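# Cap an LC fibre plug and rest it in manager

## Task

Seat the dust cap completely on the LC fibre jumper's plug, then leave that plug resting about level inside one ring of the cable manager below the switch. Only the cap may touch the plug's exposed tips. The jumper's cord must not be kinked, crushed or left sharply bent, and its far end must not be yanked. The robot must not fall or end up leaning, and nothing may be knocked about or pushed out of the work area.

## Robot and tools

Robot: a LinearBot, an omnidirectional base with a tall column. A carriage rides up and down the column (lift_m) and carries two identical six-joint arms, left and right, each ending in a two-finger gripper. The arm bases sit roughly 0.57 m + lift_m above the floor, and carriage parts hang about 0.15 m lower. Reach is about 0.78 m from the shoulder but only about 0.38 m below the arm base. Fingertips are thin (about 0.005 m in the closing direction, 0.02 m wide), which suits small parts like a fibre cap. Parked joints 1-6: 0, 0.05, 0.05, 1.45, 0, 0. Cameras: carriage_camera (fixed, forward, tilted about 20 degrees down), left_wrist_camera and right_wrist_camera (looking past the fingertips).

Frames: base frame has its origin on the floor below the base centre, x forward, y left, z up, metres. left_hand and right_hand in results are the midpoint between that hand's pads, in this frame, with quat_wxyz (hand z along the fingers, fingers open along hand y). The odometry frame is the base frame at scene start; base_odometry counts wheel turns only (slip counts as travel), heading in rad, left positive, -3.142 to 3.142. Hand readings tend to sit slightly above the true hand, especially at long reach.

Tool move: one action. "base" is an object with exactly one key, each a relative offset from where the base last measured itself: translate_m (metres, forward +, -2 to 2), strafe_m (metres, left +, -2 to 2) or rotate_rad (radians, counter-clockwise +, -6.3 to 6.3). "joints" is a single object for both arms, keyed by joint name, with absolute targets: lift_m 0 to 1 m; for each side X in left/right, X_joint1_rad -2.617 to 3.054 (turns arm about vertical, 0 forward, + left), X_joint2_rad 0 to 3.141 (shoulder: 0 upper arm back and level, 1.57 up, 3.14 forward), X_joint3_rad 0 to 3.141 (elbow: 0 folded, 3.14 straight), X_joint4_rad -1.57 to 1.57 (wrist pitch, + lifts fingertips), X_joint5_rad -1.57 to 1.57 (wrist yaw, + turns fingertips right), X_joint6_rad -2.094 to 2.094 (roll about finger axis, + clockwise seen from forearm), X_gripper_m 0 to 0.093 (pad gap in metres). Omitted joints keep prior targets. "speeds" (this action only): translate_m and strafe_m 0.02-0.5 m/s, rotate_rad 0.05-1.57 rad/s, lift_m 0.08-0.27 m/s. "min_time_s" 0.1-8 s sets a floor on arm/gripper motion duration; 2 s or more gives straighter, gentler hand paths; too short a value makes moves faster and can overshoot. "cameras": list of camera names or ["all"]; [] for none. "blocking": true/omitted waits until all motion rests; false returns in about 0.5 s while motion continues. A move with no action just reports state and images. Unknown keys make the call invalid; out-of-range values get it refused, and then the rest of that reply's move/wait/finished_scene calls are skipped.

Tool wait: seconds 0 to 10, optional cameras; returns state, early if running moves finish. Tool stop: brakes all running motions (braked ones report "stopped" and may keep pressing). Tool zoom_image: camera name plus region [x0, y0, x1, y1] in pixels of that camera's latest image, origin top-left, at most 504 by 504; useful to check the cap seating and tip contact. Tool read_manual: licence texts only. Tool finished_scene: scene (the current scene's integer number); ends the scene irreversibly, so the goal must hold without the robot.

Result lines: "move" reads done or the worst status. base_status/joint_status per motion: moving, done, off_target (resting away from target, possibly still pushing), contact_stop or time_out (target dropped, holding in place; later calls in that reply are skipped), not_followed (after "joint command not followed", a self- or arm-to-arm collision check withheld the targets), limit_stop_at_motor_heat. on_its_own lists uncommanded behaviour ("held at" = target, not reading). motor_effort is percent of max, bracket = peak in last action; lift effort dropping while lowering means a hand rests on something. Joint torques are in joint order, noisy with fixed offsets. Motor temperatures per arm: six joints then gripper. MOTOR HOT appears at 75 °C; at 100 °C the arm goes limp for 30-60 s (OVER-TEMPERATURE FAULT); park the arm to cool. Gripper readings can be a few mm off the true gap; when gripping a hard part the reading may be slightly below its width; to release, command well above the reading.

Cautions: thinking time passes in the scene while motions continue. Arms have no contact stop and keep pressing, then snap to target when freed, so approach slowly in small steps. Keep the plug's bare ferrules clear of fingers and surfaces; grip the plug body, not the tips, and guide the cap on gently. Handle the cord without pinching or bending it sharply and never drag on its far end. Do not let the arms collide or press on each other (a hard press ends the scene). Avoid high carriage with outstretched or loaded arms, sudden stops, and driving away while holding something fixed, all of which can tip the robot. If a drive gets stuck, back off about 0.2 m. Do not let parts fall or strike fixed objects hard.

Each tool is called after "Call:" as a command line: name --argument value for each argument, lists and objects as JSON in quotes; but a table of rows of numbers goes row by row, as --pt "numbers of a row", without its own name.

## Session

Call:
move --cameras '["all"]'

Scene clock: 0.00 s.
Joint torques (N m): no reading
Motor temperatures (°C): left_arm=[29 34 39 30 29 33 32] | right_arm=[31 35 36 30 31 30 33]
base_odometry: x=+0.000 y=+0.000 heading=+0.000
base_status: not commanded
joint_positions: lift_m=+0.300 left_joint1_rad=+0.003 left_joint2_rad=+0.028 left_joint3_rad=+0.066 left_joint4_rad=+1.405 left_joint5_rad=-0.009 left_joint6_rad=+0.044 left_gripper_m=+0.09396 right_joint1_rad=+0.019 right_joint2_rad=+0.033 right_joint3_rad=+0.043 right_joint4_rad=+1.494 right_joint5_rad=-0.026 right_joint6_rad=-0.017 right_gripper_m=+0.09396
joint_status: not commanded
motor_effort: lift_m=+35 drive_wheels=+3
left_hand: x=+0.2456 y=+0.3086 z=+1.2902 quat_wxyz=(+0.998, -0.003, +0.064, +0.024) (m; base frame)
right_hand: x=+0.2320 y=-0.3021 z=+1.2862 quat_wxyz=(+0.999, -0.014, +0.033, +0.001) (m; base frame)
pictures: carriage_camera, left_wrist_camera, right_wrist_camera
Images, in order (width x height): carriage_camera 896x504, left_wrist_camera 896x504, right_wrist_camera 896x504.

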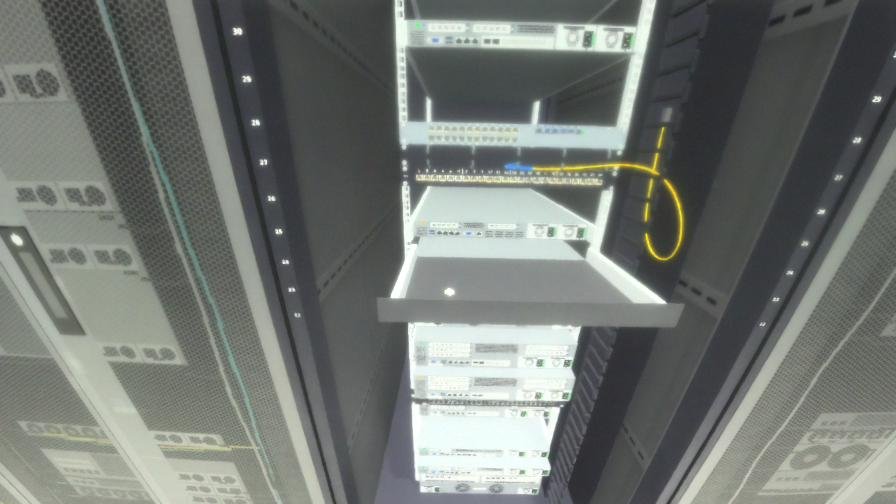

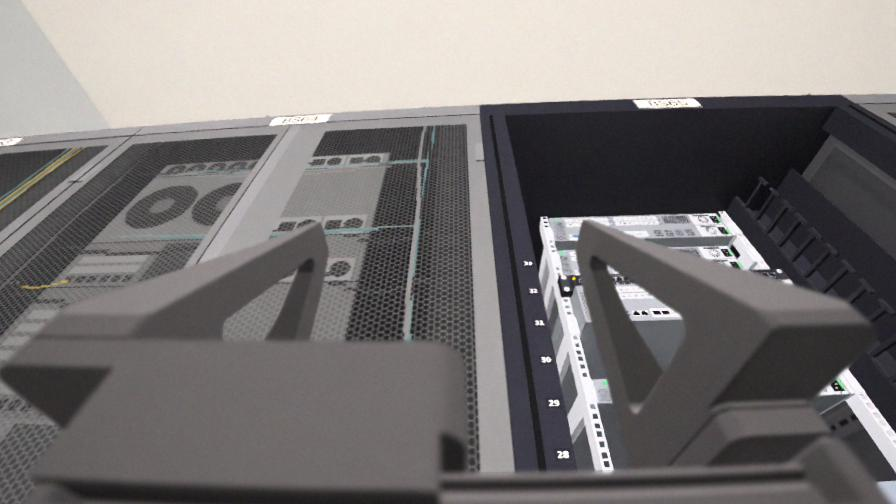

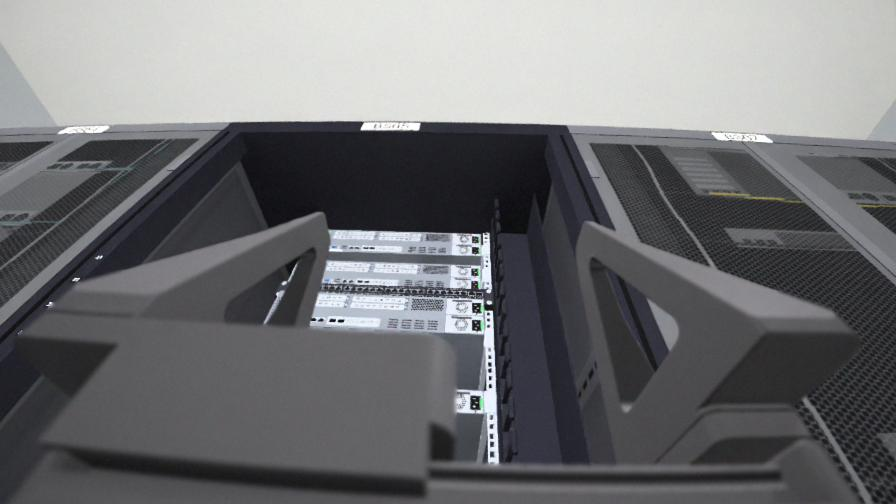

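Call:
zoom_image --camera "carriage_camera" --region '[380, 110, 620, 200]'

Call:
zoom_image --camera "carriage_camera" --region '[370, 180, 690, 340]'

Call:
zoom_image --camera "carriage_camera" --region '[580, 100, 700, 280]'

Scaled by 2.100 from the camera's 896x504 image, which has a finer 1280x720 frame.

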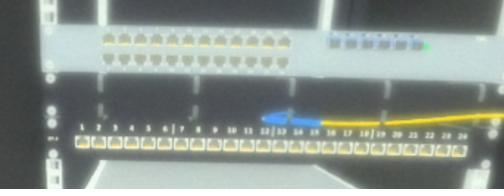

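Scaled by 1.575 from the camera's 896x504 image, which has a finer 1280x720 frame.

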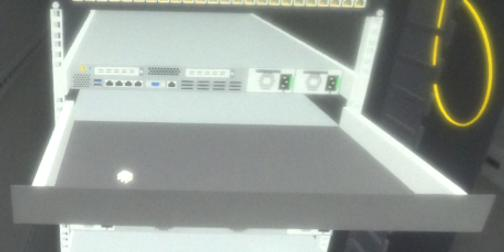

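Scaled by 2.800 from the camera's 896x504 image, which has a finer 1280x720 frame.

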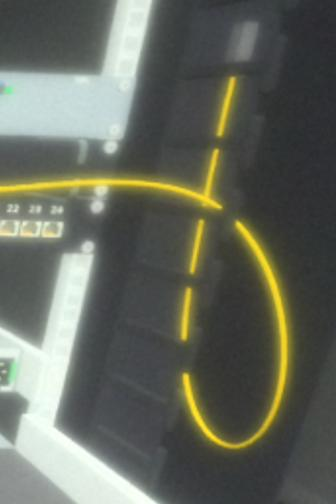

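Call:
zoom_image --camera "carriage_camera" --region '[430, 275, 470, 305]'

Call:
zoom_image --camera "carriage_camera" --region '[490, 145, 550, 190]'

Call:
zoom_image --camera "carriage_camera" --region '[390, 140, 450, 200]'

Call:
zoom_image --camera "carriage_camera" --region '[570, 140, 640, 200]'

Scaled by 12.600 from the camera's 896x504 image, which has a finer 1280x720 frame.

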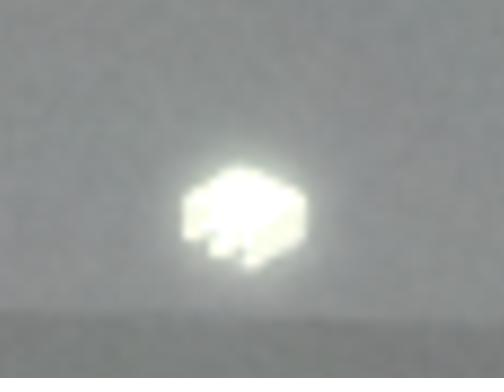

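Scaled by 8.400 from the camera's 896x504 image, which has a finer 1280x720 frame.

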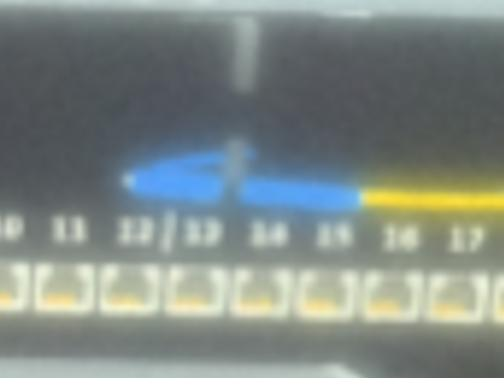

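Scaled by 8.400 from the camera's 896x504 image, which has a finer 1280x720 frame.

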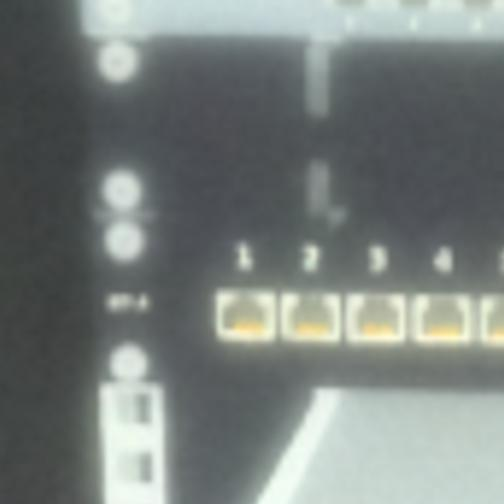

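Scaled by 7.200 from the camera's 896x504 image, which has a finer 1280x720 frame.

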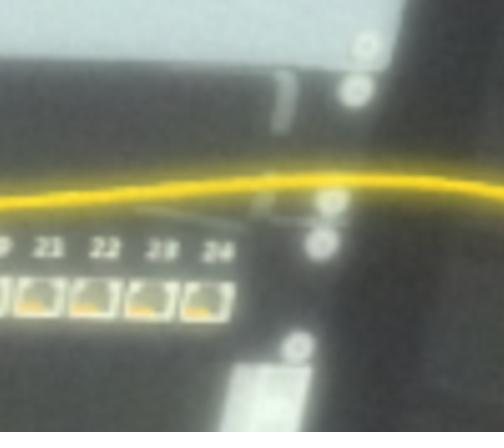

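Call:
move --base '{"strafe_m":-0.19}' --joints '{"lift_m":0.42}' --speeds '{"strafe_m":0.1}' --cameras '["carriage_camera"]'

Call:
zoom_image --camera "carriage_camera" --region '[300, 140, 600, 340]'

Scene clock: 106.77 s.
Joint torques (N m): left_arm=[0.05 3.7 6.5 -0.31 0.07 0.02] | right_arm=[-0.14 4.1 5.75 -0.38 0.01 -0.11]
move: done
base_odometry: x=+0.000 y=-0.190 heading=+0.001
base_status: done
joint_positions: lift_m=+0.420 left_joint1_rad=+0.003 left_joint2_rad=+0.028 left_joint3_rad=+0.066 left_joint4_rad=+1.405 left_joint5_rad=-0.009 left_joint6_rad=+0.044 left_gripper_m=+0.09396 right_joint1_rad=+0.019 right_joint2_rad=+0.033 right_joint3_rad=+0.043 right_joint4_rad=+1.494 right_joint5_rad=-0.026 right_joint6_rad=-0.017 right_gripper_m=+0.09396
joint_status: all done
motor_effort: lift_m=+35(43) drive_wheels=-6(12)
left_hand: x=+0.2456 y=+0.3086 z=+1.4103 quat_wxyz=(+0.998, -0.003, +0.064, +0.024) (m; base frame)
right_hand: x=+0.2320 y=-0.3021 z=+1.4062 quat_wxyz=(+0.999, -0.014, +0.033, +0.001) (m; base frame)
pictures: carriage_camera
Images, in order (width x height): carriage_camera 896x504.

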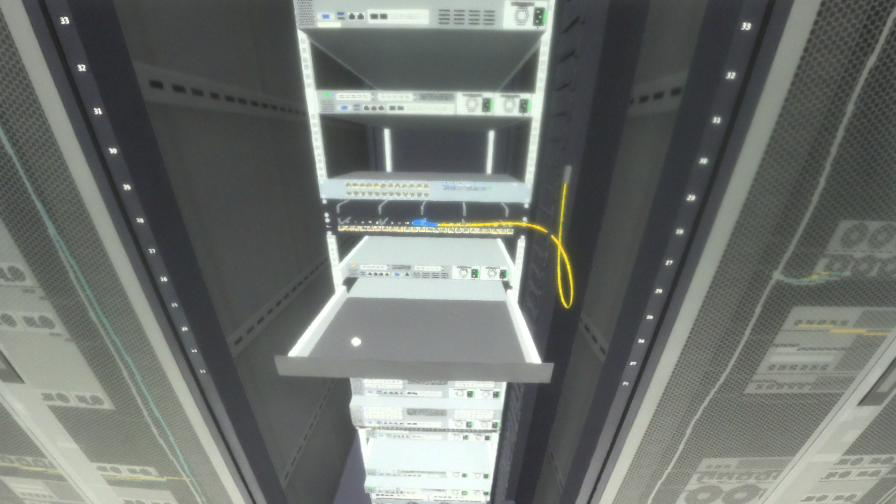

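Scaled by 1.680 from the camera's 896x504 image, which has a finer 1280x720 frame.

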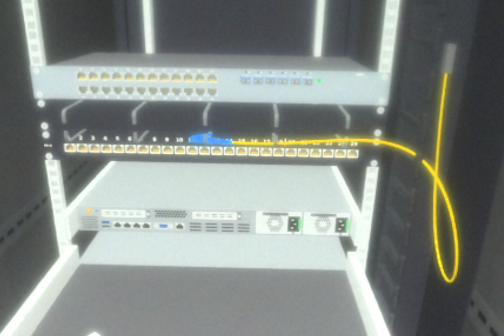

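Call:
move --base '{"translate_m":0.072}' --speeds '{"translate_m":0.08}' --cameras '["carriage_camera"]'

Call:
zoom_image --camera "carriage_camera" --region '[290, 140, 590, 340]'

Call:
zoom_image --camera "carriage_camera" --region '[280, 330, 400, 400]'

Scene clock: 123.13 s.
Joint torques (N m): left_arm=[0.05 3.7 6.5 -0.31 0.07 0.01] | right_arm=[-0.05 4.1 5.72 -0.38 0.01 -0.11]
move: done
base_odometry: x=+0.072 y=-0.190 heading=+0.000
base_status: done
joint_positions: lift_m=+0.420 left_joint1_rad=+0.003 left_joint2_rad=+0.028 left_joint3_rad=+0.066 left_joint4_rad=+1.406 left_joint5_rad=-0.009 left_joint6_rad=+0.044 left_gripper_m=+0.09396 right_joint1_rad=+0.019 right_joint2_rad=+0.033 right_joint3_rad=+0.043 right_joint4_rad=+1.494 right_joint5_rad=-0.026 right_joint6_rad=-0.017 right_gripper_m=+0.09396
joint_status: not commanded
motor_effort: lift_m=+35(35) drive_wheels=-3(10)
left_hand: x=+0.2454 y=+0.3086 z=+1.4103 quat_wxyz=(+0.998, -0.003, +0.064, +0.024) (m; base frame)
right_hand: x=+0.2320 y=-0.3021 z=+1.4062 quat_wxyz=(+0.999, -0.014, +0.033, +0.001) (m; base frame)
pictures: carriage_camera
Images, in order (width x height): carriage_camera 896x504.

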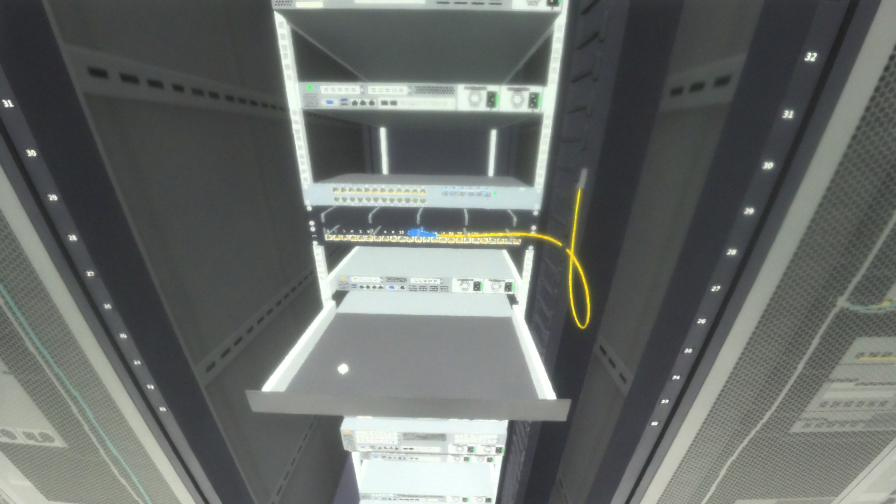

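Scaled by 1.680 from the camera's 896x504 image, which has a finer 1280x720 frame.

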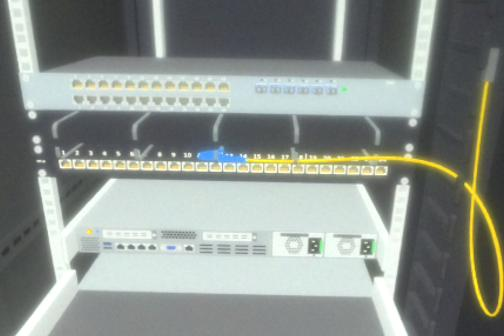

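Scaled by 4.200 from the camera's 896x504 image, which has a finer 1280x720 frame.

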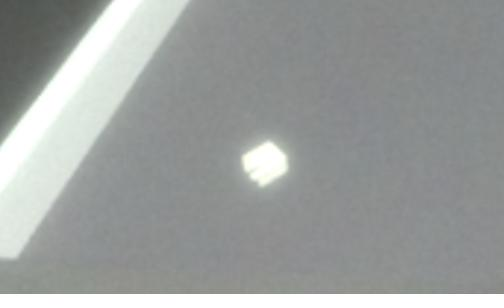

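Call:
move --joints '{"left_joint1_rad":-0.35}' --cameras '[]'

Call:
move --joints '{"left_joint1_rad":-0.35,"left_joint2_rad":0.9,"left_joint3_rad":0.45,"left_joint4_rad":-0.05,"left_joint5_rad":0,"left_joint6_rad":0,"left_gripper_m":0.04}' --min_time_s 2.5 --cameras '[]'

Call:
move --joints '{"left_joint1_rad":-0.354,"left_joint2_rad":1.84,"left_joint3_rad":1.62,"left_joint4_rad":-1.35,"left_joint5_rad":0,"left_joint6_rad":0}' --min_time_s 2.5 --cameras '["left_wrist_camera","carriage_camera"]'

Scene clock: 175.20 s.
Joint torques (N m): left_arm=[-0.54 3.67 6.5 -0.32 0.06 0.01] | right_arm=[-0.06 4.07 5.78 -0.38 0.01 -0.11]
move: done
base_odometry: x=+0.072 y=-0.190 heading=+0.000
base_status: not commanded
joint_positions: lift_m=+0.420 left_joint1_rad=-0.343 left_joint2_rad=+0.028 left_joint3_rad=+0.066 left_joint4_rad=+1.406 left_joint5_rad=-0.009 left_joint6_rad=+0.044 left_gripper_m=+0.09396 right_joint1_rad=+0.019 right_joint2_rad=+0.033 right_joint3_rad=+0.043 right_joint4_rad=+1.494 right_joint5_rad=-0.026 right_joint6_rad=-0.017 right_gripper_m=+0.09396
joint_status: all done
motor_effort: lift_m=+35(35) drive_wheels=+2(6)
left_hand: x=+0.2442 y=+0.2983 z=+1.4103 quat_wxyz=(+0.987, +0.008, +0.063, -0.148) (m; base frame)
right_hand: x=+0.2320 y=-0.3021 z=+1.4062 quat_wxyz=(+0.999, -0.014, +0.033, +0.001) (m; base frame)
pictures: none
No camera images: "cameras" was empty.

Scene clock: 178.07 s.
Joint torques (N m): left_arm=[-0.51 -0.88 11.74 1.92 0.13 -0.08] | right_arm=[-0.06 4.08 5.74 -0.38 0.01 -0.11]
Motor temperatures (°C): left_arm=[29 36 44 30 29 33 32] | right_arm=[31 36 39 30 31 30 33]
move: done
base_odometry: x=+0.072 y=-0.190 heading=+0.000
base_status: not commanded
joint_positions: lift_m=+0.420 left_joint1_rad=-0.343 left_joint2_rad=+0.893 left_joint3_rad=+0.411 left_joint4_rad=-0.040 left_joint5_rad=-0.009 left_joint6_rad=+0.011 left_gripper_m=+0.04013 right_joint1_rad=+0.019 right_joint2_rad=+0.033 right_joint3_rad=+0.043 right_joint4_rad=+1.494 right_joint5_rad=-0.026 right_joint6_rad=-0.017 right_gripper_m=+0.09396
joint_status: all done
motor_effort: lift_m=+35(35) drive_wheels=-1(6)
left_hand: x=+0.5118 y=+0.2027 z=+1.1091 quat_wxyz=(+0.494, +0.150, +0.853, -0.079) (m; base frame)
right_hand: x=+0.2320 y=-0.3021 z=+1.4062 quat_wxyz=(+0.999, -0.014, +0.033, +0.001) (m; base frame)
pictures: none
No camera images: "cameras" was empty.

Scene clock: 180.93 s.
Joint torques (N m): left_arm=[-0.69 -6.74 9.87 0.11 0.13 -0.09] | right_arm=[-0.08 4.1 5.75 -0.39 0.02 -0.11]
move: done
base_odometry: x=+0.072 y=-0.190 heading=+0.000
base_status: not commanded
joint_positions: lift_m=+0.420 left_joint1_rad=-0.344 left_joint2_rad=+1.827 left_joint3_rad=+1.586 left_joint4_rad=-1.336 left_joint5_rad=-0.009 left_joint6_rad=+0.011 left_gripper_m=+0.04013 right_joint1_rad=+0.019 right_joint2_rad=+0.033 right_joint3_rad=+0.043 right_joint4_rad=+1.494 right_joint5_rad=-0.026 right_joint6_rad=-0.017 right_gripper_m=+0.09396
joint_status: all done
motor_effort: lift_m=+35(35) drive_wheels=+3(8)
left_hand: x=+0.5336 y=+0.1945 z=+1.0947 quat_wxyz=(-0.002, +0.176, +0.984, +0.005) (m; base frame)
right_hand: x=+0.2320 y=-0.3021 z=+1.4062 quat_wxyz=(+0.999, -0.014, +0.033, +0.001) (m; base frame)
pictures: carriage_camera, left_wrist_camera
Images, in order (width x height): carriage_camera 896x504, left_wrist_camera 896x504.

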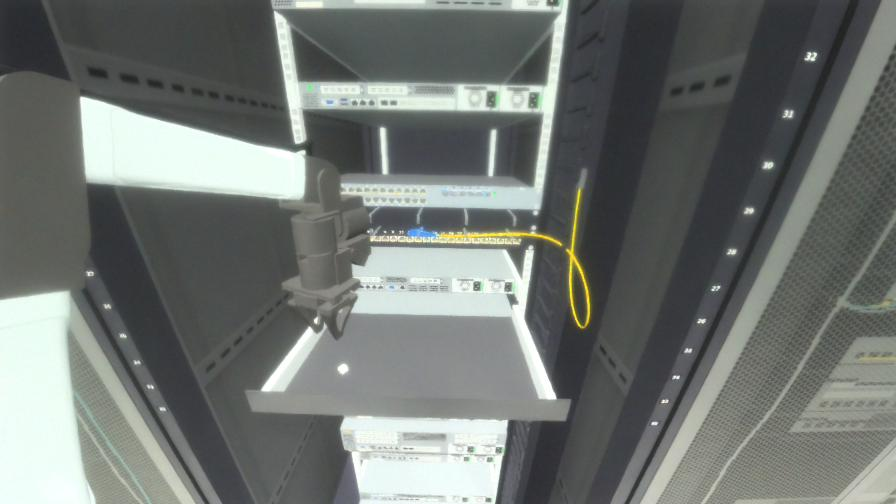

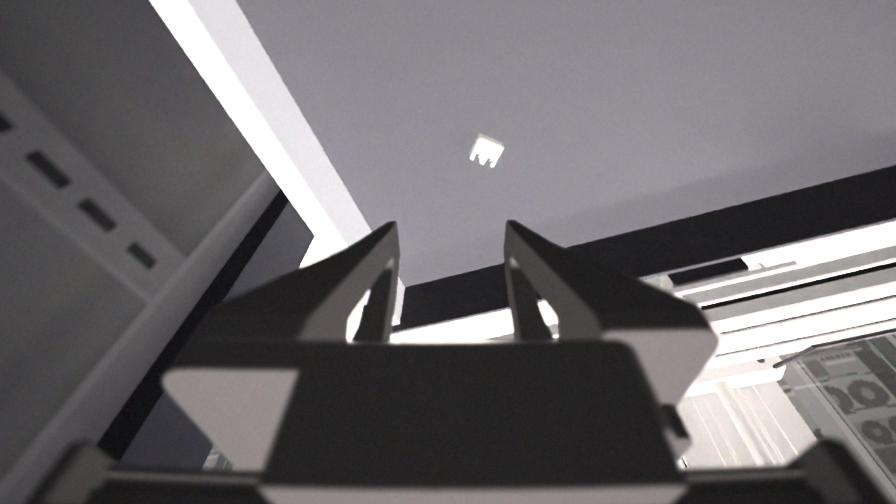

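Call:
zoom_image --camera "left_wrist_camera" --region '[450, 120, 530, 180]'

Scaled by 6.300 from the camera's 896x504 image, which has a finer 1280x720 frame.

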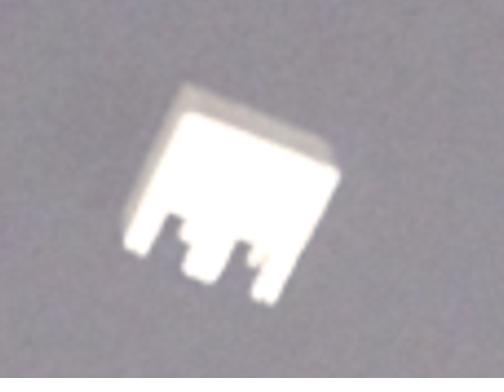

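Call:
move --joints '{"left_joint1_rad":-0.438,"left_joint2_rad":2.042,"left_joint3_rad":1.736,"left_joint4_rad":-1.434,"left_joint5_rad":-0.065,"left_joint6_rad":0.33,"left_gripper_m":0.035}' --min_time_s 2 --cameras '["left_wrist_camera","carriage_camera"]'

Call:
zoom_image --camera "left_wrist_camera" --region '[390, 130, 510, 230]'

Scene clock: 366.13 s.
Joint torques (N m): left_arm=[-4.59 -0.5 7.79 0.93 -0.07 0.11] | right_arm=[-0.06 4.08 5.75 -0.39 0.01 -0.11]
Motor temperatures (°C): left_arm=[29 42 51 30 29 33 32] | right_arm=[31 36 40 30 31 30 33]
move: off_target
base_odometry: x=+0.072 y=-0.190 heading=+0.001
base_status: not commanded
joint_positions: lift_m=+0.420 left_joint1_rad=-0.381 left_joint2_rad=+1.945 left_joint3_rad=+1.723 left_joint4_rad=-1.533 left_joint5_rad=-0.052 left_joint6_rad=+0.318 left_gripper_m=+0.03513 right_joint1_rad=+0.019 right_joint2_rad=+0.033 right_joint3_rad=+0.043 right_joint4_rad=+1.494 right_joint5_rad=-0.026 right_joint6_rad=-0.017 right_gripper_m=+0.09396
joint_status: left_joint1_rad off_target (ended at -0.381, target -0.438); left_joint4_rad off_target (ended at -1.533, target -1.434); the others done
motor_effort: lift_m=+35(35) drive_wheels=+5(7)
left_hand: x=+0.5186 y=+0.1952 z=+1.0943 quat_wxyz=(-0.091, +0.343, +0.934, +0.029) (m; base frame)
right_hand: x=+0.2320 y=-0.3021 z=+1.4062 quat_wxyz=(+0.999, -0.014, +0.033, +0.001) (m; base frame)
pictures: carriage_camera, left_wrist_camera
Images, in order (width x height): carriage_camera 896x504, left_wrist_camera 896x504.

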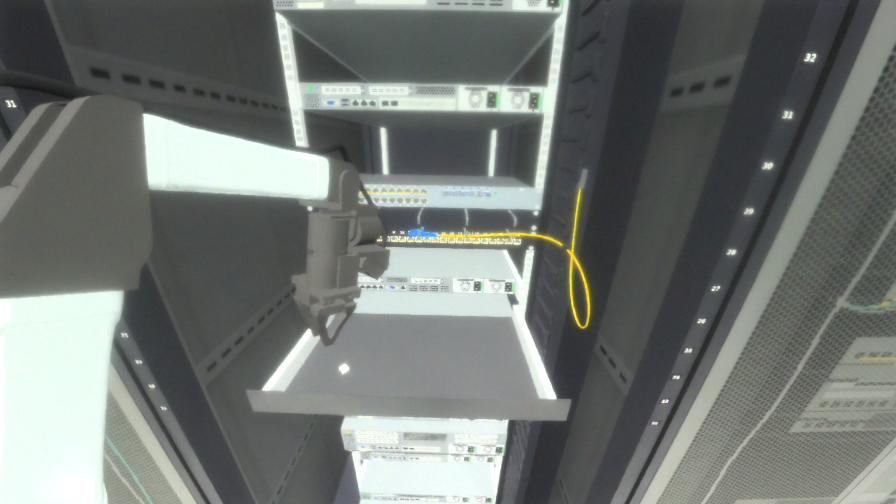

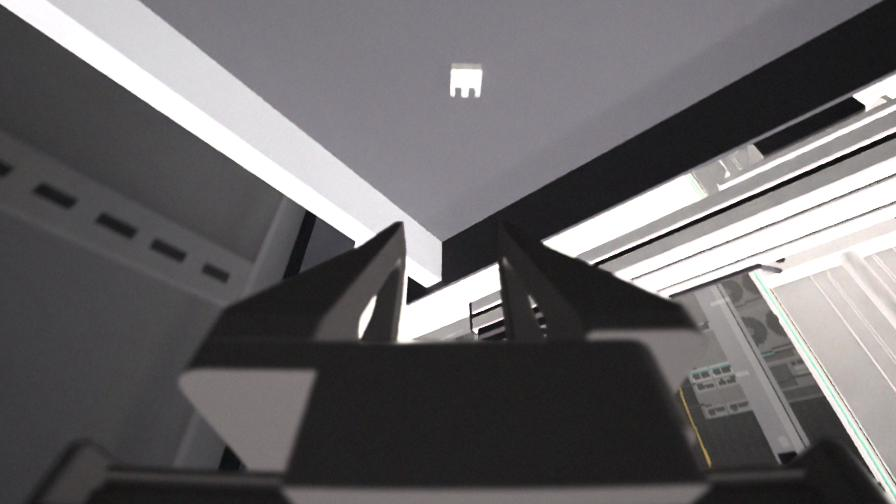

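Scaled by 4.200 from the camera's 896x504 image, which has a finer 1280x720 frame.

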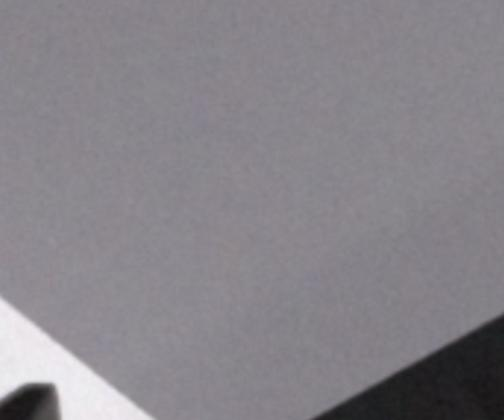

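Call:
move --joints '{"left_joint1_rad":-0.354,"left_joint2_rad":1.84,"left_joint3_rad":1.62,"left_joint4_rad":-1.35,"left_joint5_rad":0,"left_joint6_rad":0.0}' --min_time_s 2 --cameras '["left_wrist_camera","carriage_camera"]'

Scene clock: 394.60 s.
Joint torques (N m): left_arm=[0.73 -11.06 5.6 0.33 0.17 -0.08] | right_arm=[-0.06 4.07 5.75 -0.39 0.01 -0.11]
move: done
base_odometry: x=+0.072 y=-0.190 heading=+0.001
base_status: not commanded
joint_positions: lift_m=+0.420 left_joint1_rad=-0.362 left_joint2_rad=+1.876 left_joint3_rad=+1.635 left_joint4_rad=-1.364 left_joint5_rad=-0.013 left_joint6_rad=+0.012 left_gripper_m=+0.03513 right_joint1_rad=+0.019 right_joint2_rad=+0.033 right_joint3_rad=+0.043 right_joint4_rad=+1.494 right_joint5_rad=-0.026 right_joint6_rad=-0.017 right_gripper_m=+0.09396
joint_status: all done
motor_effort: lift_m=+35(35) drive_wheels=+2(7)
left_hand: x=+0.5368 y=+0.1875 z=+1.0912 quat_wxyz=(-0.016, +0.186, +0.982, +0.009) (m; base frame)
right_hand: x=+0.2320 y=-0.3021 z=+1.4062 quat_wxyz=(+0.999, -0.014, +0.033, +0.001) (m; base frame)
pictures: carriage_camera, left_wrist_camera
Images, in order (width x height): carriage_camera 896x504, left_wrist_camera 896x504.

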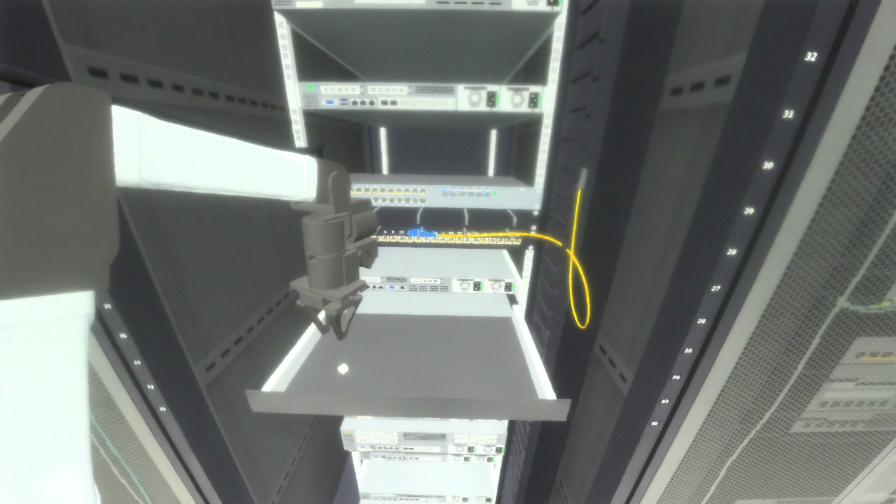

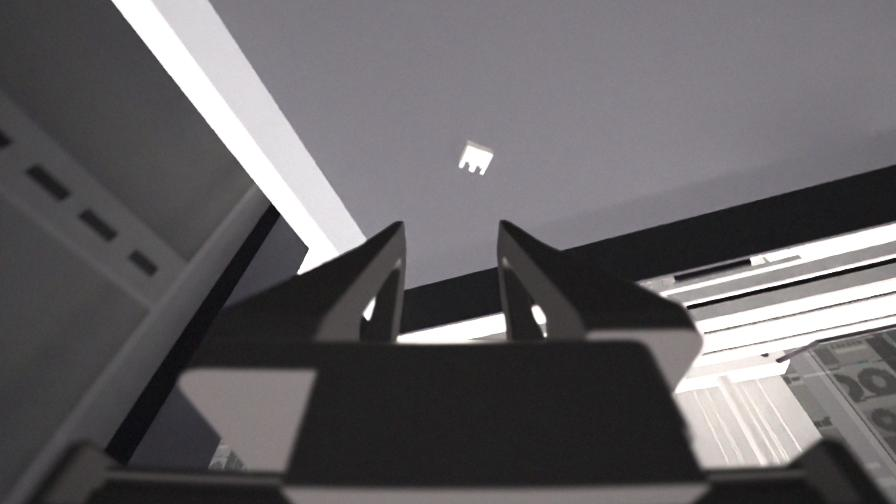

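Call:
zoom_image --camera "left_wrist_camera" --region '[440, 125, 520, 185]'

Scaled by 6.300 from the camera's 896x504 image, which has a finer 1280x720 frame.

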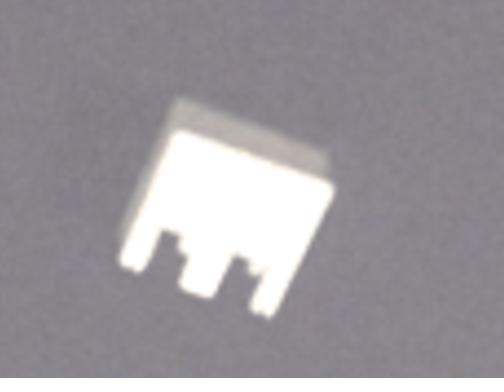

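Call:
zoom_image --camera "carriage_camera" --region '[270, 240, 410, 390]'

Scaled by 3.360 from the camera's 896x504 image, which has a finer 1280x720 frame.

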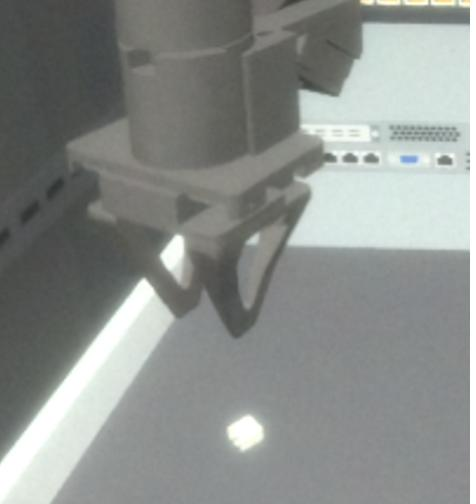

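Call:
move --joints '{"lift_m":0.40}' --cameras '[]'

Call:
move --joints '{"left_joint1_rad":-0.411,"left_joint2_rad":1.933,"left_joint3_rad":1.575,"left_joint4_rad":-1.302,"left_joint5_rad":-0.016,"left_joint6_rad":0.312,"left_gripper_m":0.03}' --min_time_s 2 --cameras '["left_wrist_camera","carriage_camera"]'

Call:
zoom_image --camera "left_wrist_camera" --region '[400, 130, 520, 230]'

Scene clock: 482.67 s.
Joint torques (N m): left_arm=[0.7 -10.07 6.16 0.3 0.15 -0.1] | right_arm=[-0.08 4.03 5.76 -0.39 0.02 -0.11]
Motor temperatures (°C): left_arm=[29 53 48 30 29 33 32] | right_arm=[31 36 40 30 31 30 33]
move: done
base_odometry: x=+0.072 y=-0.190 heading=+0.001
base_status: not commanded
joint_positions: lift_m=+0.400 left_joint1_rad=-0.362 left_joint2_rad=+1.864 left_joint3_rad=+1.628 left_joint4_rad=-1.360 left_joint5_rad=-0.011 left_joint6_rad=+0.011 left_gripper_m=+0.03513 right_joint1_rad=+0.019 right_joint2_rad=+0.033 right_joint3_rad=+0.043 right_joint4_rad=+1.494 right_joint5_rad=-0.026 right_joint6_rad=-0.017 right_gripper_m=+0.09396
joint_status: all done
motor_effort: lift_m=+35(35) drive_wheels=+3(5)
left_hand: x=+0.5362 y=+0.1874 z=+1.0734 quat_wxyz=(-0.011, +0.185, +0.983, +0.008) (m; base frame)
right_hand: x=+0.2320 y=-0.3021 z=+1.3862 quat_wxyz=(+0.999, -0.014, +0.033, +0.001) (m; base frame)
pictures: none
No camera images: "cameras" was empty.

Scene clock: 484.97 s.
Joint torques (N m): left_arm=[-1.37 -5.37 5.34 0.4 0.02 0.11] | right_arm=[-0.08 4.07 5.74 -0.39 0.01 -0.11]
move: done
base_odometry: x=+0.072 y=-0.190 heading=+0.001
base_status: not commanded
joint_positions: lift_m=+0.400 left_joint1_rad=-0.394 left_joint2_rad=+1.897 left_joint3_rad=+1.592 left_joint4_rad=-1.329 left_joint5_rad=-0.011 left_joint6_rad=+0.300 left_gripper_m=+0.03013 right_joint1_rad=+0.019 right_joint2_rad=+0.033 right_joint3_rad=+0.043 right_joint4_rad=+1.494 right_joint5_rad=-0.026 right_joint6_rad=-0.017 right_gripper_m=+0.09396
joint_status: all done
motor_effort: lift_m=+35(35) drive_wheels=+0(5)
left_hand: x=+0.5306 y=+0.1782 z=+1.0537 quat_wxyz=(-0.031, +0.340, +0.940, +0.007) (m; base frame)
right_hand: x=+0.2320 y=-0.3021 z=+1.3862 quat_wxyz=(+0.999, -0.014, +0.033, +0.001) (m; base frame)
pictures: carriage_camera, left_wrist_camera
Images, in order (width x height): carriage_camera 896x504, left_wrist_camera 896x504.

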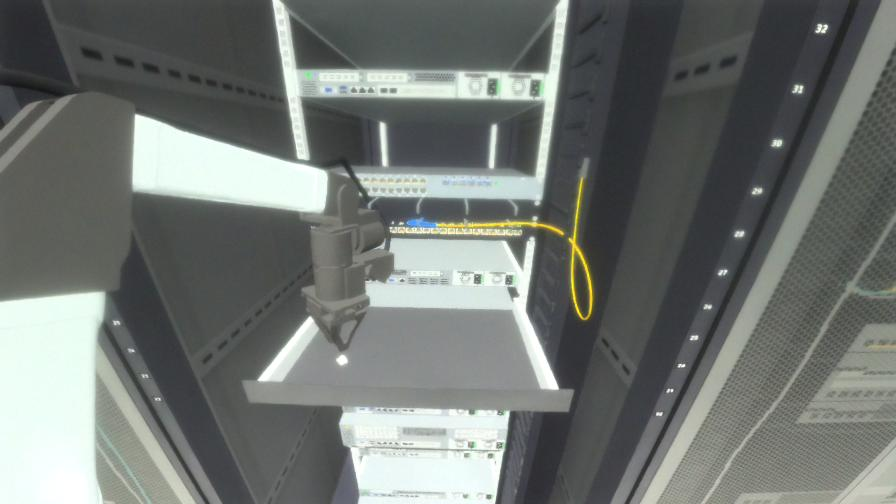

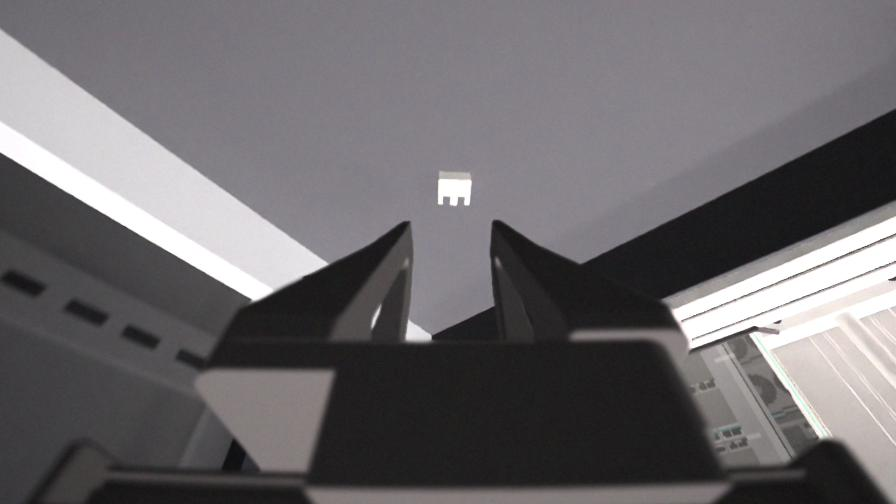

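Scaled by 4.200 from the camera's 896x504 image, which has a finer 1280x720 frame.

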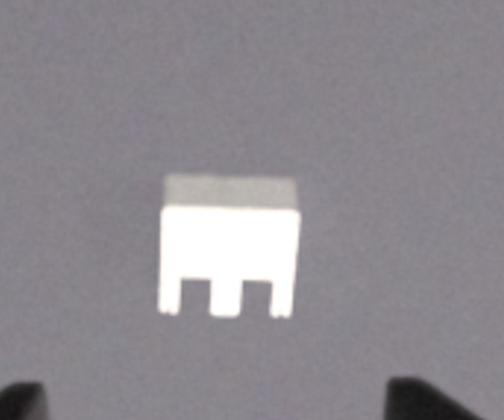

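Call:
move --joints '{"left_joint1_rad":-0.420,"left_joint2_rad":1.951,"left_joint3_rad":1.641,"left_joint4_rad":-1.345,"left_joint5_rad":-0.016,"left_joint6_rad":0.312}' --min_time_s 1.5 --cameras '["left_wrist_camera"]'

Call:
zoom_image --camera "left_wrist_camera" --region '[400, 130, 520, 230]'

Scene clock: 508.63 s.
Joint torques (N m): left_arm=[-1.7 -4.9 9.72 0.29 0.03 0.12] | right_arm=[-0.08 4.08 5.74 -0.38 0.01 -0.11]
Motor temperatures (°C): left_arm=[29 47 47 30 29 33 32] | right_arm=[31 36 40 30 31 30 33]
move: off_target
base_odometry: x=+0.072 y=-0.190 heading=+0.001
base_status: not commanded
joint_positions: lift_m=+0.400 left_joint1_rad=-0.398 left_joint2_rad=+1.909 left_joint3_rad=+1.607 left_joint4_rad=-1.369 left_joint5_rad=-0.012 left_joint6_rad=+0.302 left_gripper_m=+0.03013 right_joint1_rad=+0.019 right_joint2_rad=+0.033 right_joint3_rad=+0.043 right_joint4_rad=+1.494 right_joint5_rad=-0.026 right_joint6_rad=-0.017 right_gripper_m=+0.09396
joint_status: left_joint1_rad off_target (ended at -0.398, target -0.420); the others done
motor_effort: lift_m=+35(35) drive_wheels=+4(6)
left_hand: x=+0.5246 y=+0.1791 z=+1.0543 quat_wxyz=(-0.049, +0.343, +0.938, +0.008) (m; base frame)
right_hand: x=+0.2320 y=-0.3021 z=+1.3862 quat_wxyz=(+0.999, -0.014, +0.033, +0.001) (m; base frame)
pictures: left_wrist_camera
Images, in order (width x height): left_wrist_camera 896x504.

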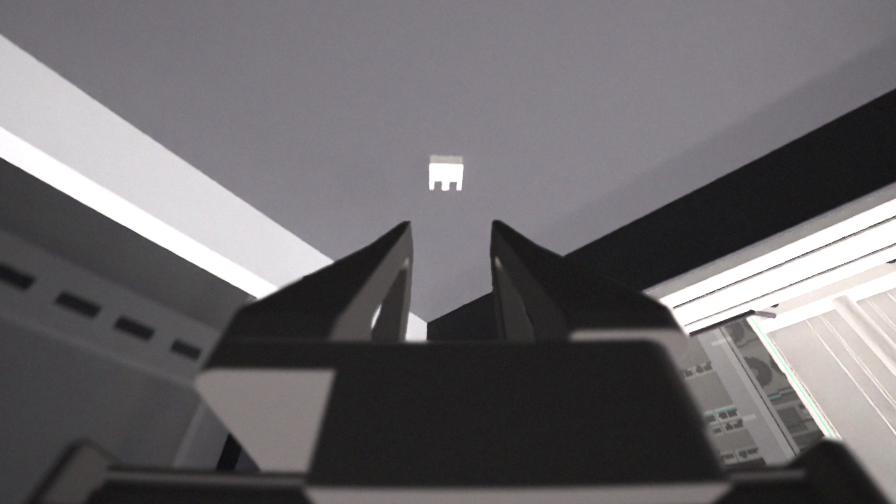

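Scaled by 4.200 from the camera's 896x504 image, which has a finer 1280x720 frame.

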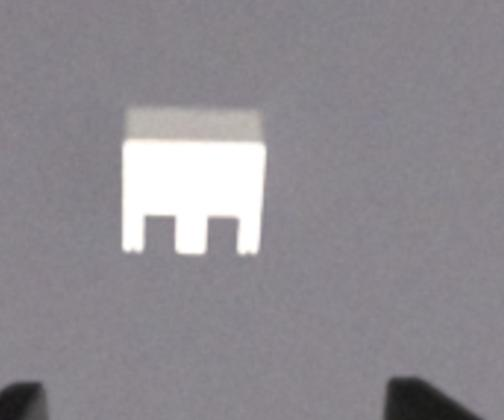

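Call:
move --cameras '["carriage_camera"]'

Call:
zoom_image --camera "carriage_camera" --region '[290, 140, 450, 300]'

Scene clock: 520.33 s.
Joint torques (N m): left_arm=[-1.72 -4.88 9.74 0.3 0.03 0.11] | right_arm=[-0.08 4.1 5.76 -0.38 0.01 -0.11]
Motor temperatures (°C): left_arm=[30 45 49 30 29 33 32] | right_arm=[31 36 40 30 31 30 33]
base_odometry: x=+0.072 y=-0.190 heading=+0.001
base_status: not commanded
joint_positions: lift_m=+0.400 left_joint1_rad=-0.398 left_joint2_rad=+1.909 left_joint3_rad=+1.607 left_joint4_rad=-1.369 left_joint5_rad=-0.012 left_joint6_rad=+0.302 left_gripper_m=+0.03013 right_joint1_rad=+0.019 right_joint2_rad=+0.033 right_joint3_rad=+0.043 right_joint4_rad=+1.494 right_joint5_rad=-0.026 right_joint6_rad=-0.017 right_gripper_m=+0.09396
joint_status: left_joint1_rad off_target (ended at -0.398, target -0.420); the others done
motor_effort: lift_m=+35(35) drive_wheels=+1(6)
left_hand: x=+0.5246 y=+0.1791 z=+1.0543 quat_wxyz=(-0.049, +0.343, +0.938, +0.008) (m; base frame)
right_hand: x=+0.2320 y=-0.3021 z=+1.3862 quat_wxyz=(+0.999, -0.014, +0.033, +0.001) (m; base frame)
pictures: carriage_camera
Images, in order (width x height): carriage_camera 896x504.

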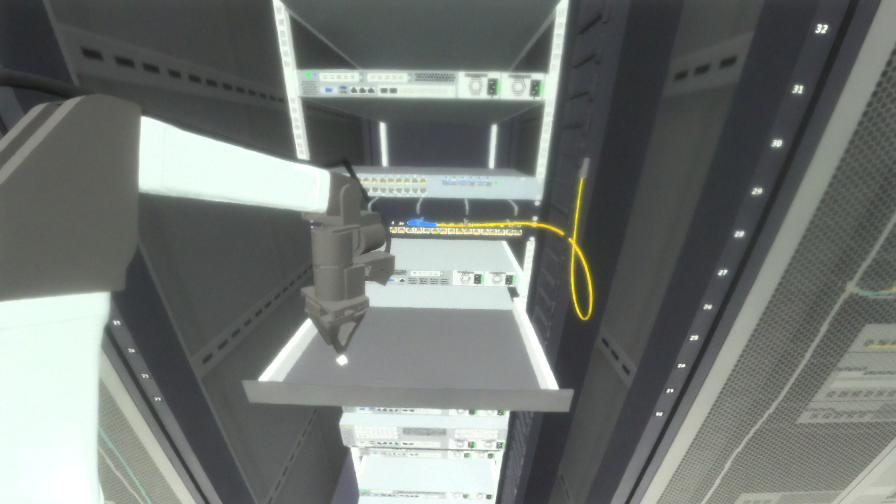

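Scaled by 3.150 from the camera's 896x504 image, which has a finer 1280x720 frame.

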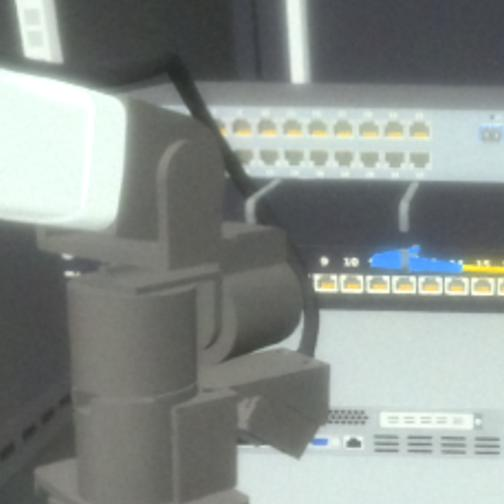

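Call:
move --joints '{"left_joint1_rad":-0.328,"left_joint2_rad":1.653,"left_joint3_rad":1.266,"left_joint4_rad":-1.195,"left_joint5_rad":-0.005,"left_joint6_rad":0.405}' --min_time_s 1.5 --cameras '[]'

Call:
move --joints '{"lift_m":0.382}' --cameras '["left_wrist_camera","carriage_camera"]'

Call:
zoom_image --camera "left_wrist_camera" --region '[390, 30, 510, 130]'

Scene clock: 549.77 s.
Joint torques (N m): left_arm=[0.69 -8.91 5.56 0.3 0.13 0.12] | right_arm=[-0.05 4.1 5.74 -0.39 0.01 -0.11]
move: done
base_odometry: x=+0.072 y=-0.190 heading=+0.001
base_status: not commanded
joint_positions: lift_m=+0.400 left_joint1_rad=-0.336 left_joint2_rad=+1.683 left_joint3_rad=+1.281 left_joint4_rad=-1.210 left_joint5_rad=-0.012 left_joint6_rad=+0.394 left_gripper_m=+0.03013 right_joint1_rad=+0.019 right_joint2_rad=+0.033 right_joint3_rad=+0.043 right_joint4_rad=+1.494 right_joint5_rad=-0.026 right_joint6_rad=-0.017 right_gripper_m=+0.09396
joint_status: all done
motor_effort: lift_m=+35(35) drive_wheels=+0(5)
left_hand: x=+0.4880 y=+0.2139 z=+1.0414 quat_wxyz=(-0.021, +0.357, +0.934, +0.005) (m; base frame)
right_hand: x=+0.2320 y=-0.3021 z=+1.3862 quat_wxyz=(+0.999, -0.014, +0.033, +0.001) (m; base frame)
pictures: none
No camera images: "cameras" was empty.

Scene clock: 550.33 s.
Joint torques (N m): left_arm=[0.7 -8.03 6.13 0.29 0.14 0.11] | right_arm=[-0.08 4.08 5.72 -0.39 0.01 -0.11]
move: done
base_odometry: x=+0.072 y=-0.190 heading=+0.001
base_status: not commanded
joint_positions: lift_m=+0.382 left_joint1_rad=-0.336 left_joint2_rad=+1.673 left_joint3_rad=+1.274 left_joint4_rad=-1.205 left_joint5_rad=-0.012 left_joint6_rad=+0.394 left_gripper_m=+0.03013 right_joint1_rad=+0.019 right_joint2_rad=+0.033 right_joint3_rad=+0.043 right_joint4_rad=+1.494 right_joint5_rad=-0.026 right_joint6_rad=-0.017 right_gripper_m=+0.09396
joint_status: all done
motor_effort: lift_m=+35(36) drive_wheels=+3(4)
left_hand: x=+0.4877 y=+0.2140 z=+1.0245 quat_wxyz=(-0.017, +0.357, +0.934, +0.005) (m; base frame)
right_hand: x=+0.2320 y=-0.3021 z=+1.3682 quat_wxyz=(+0.999, -0.014, +0.033, +0.001) (m; base frame)
pictures: carriage_camera, left_wrist_camera
Images, in order (width x height): carriage_camera 896x504, left_wrist_camera 896x504.

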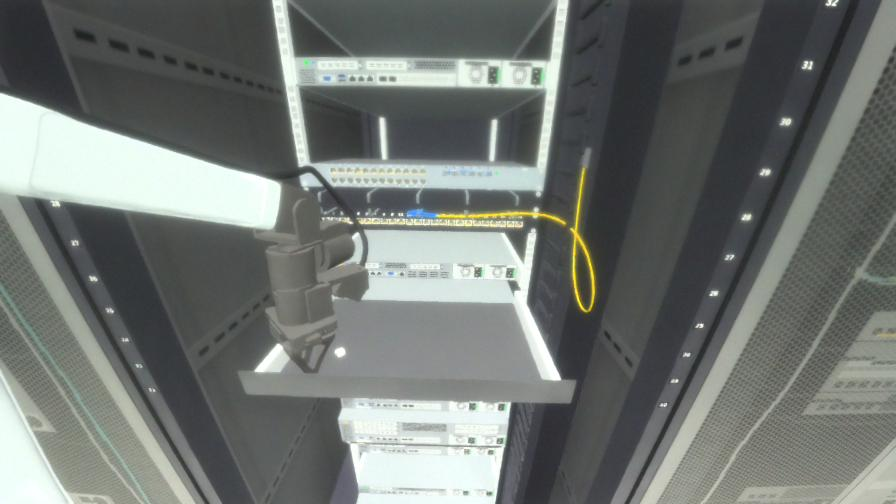

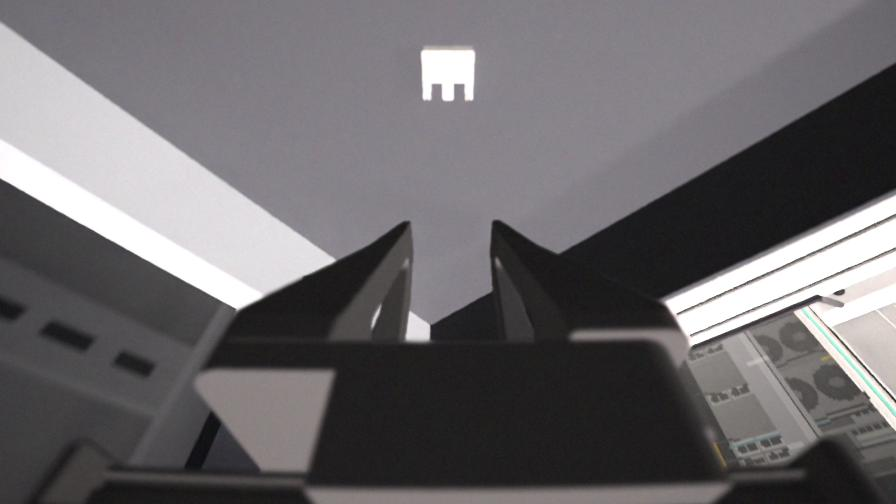

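Scaled by 4.200 from the camera's 896x504 image, which has a finer 1280x720 frame.

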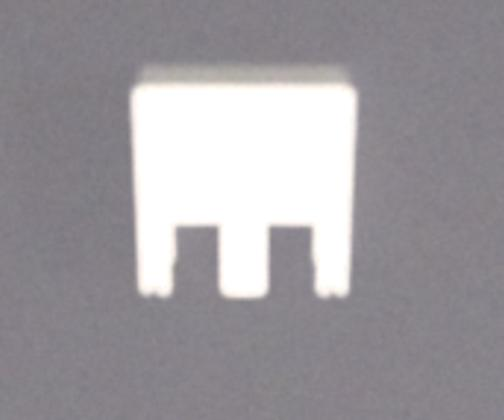

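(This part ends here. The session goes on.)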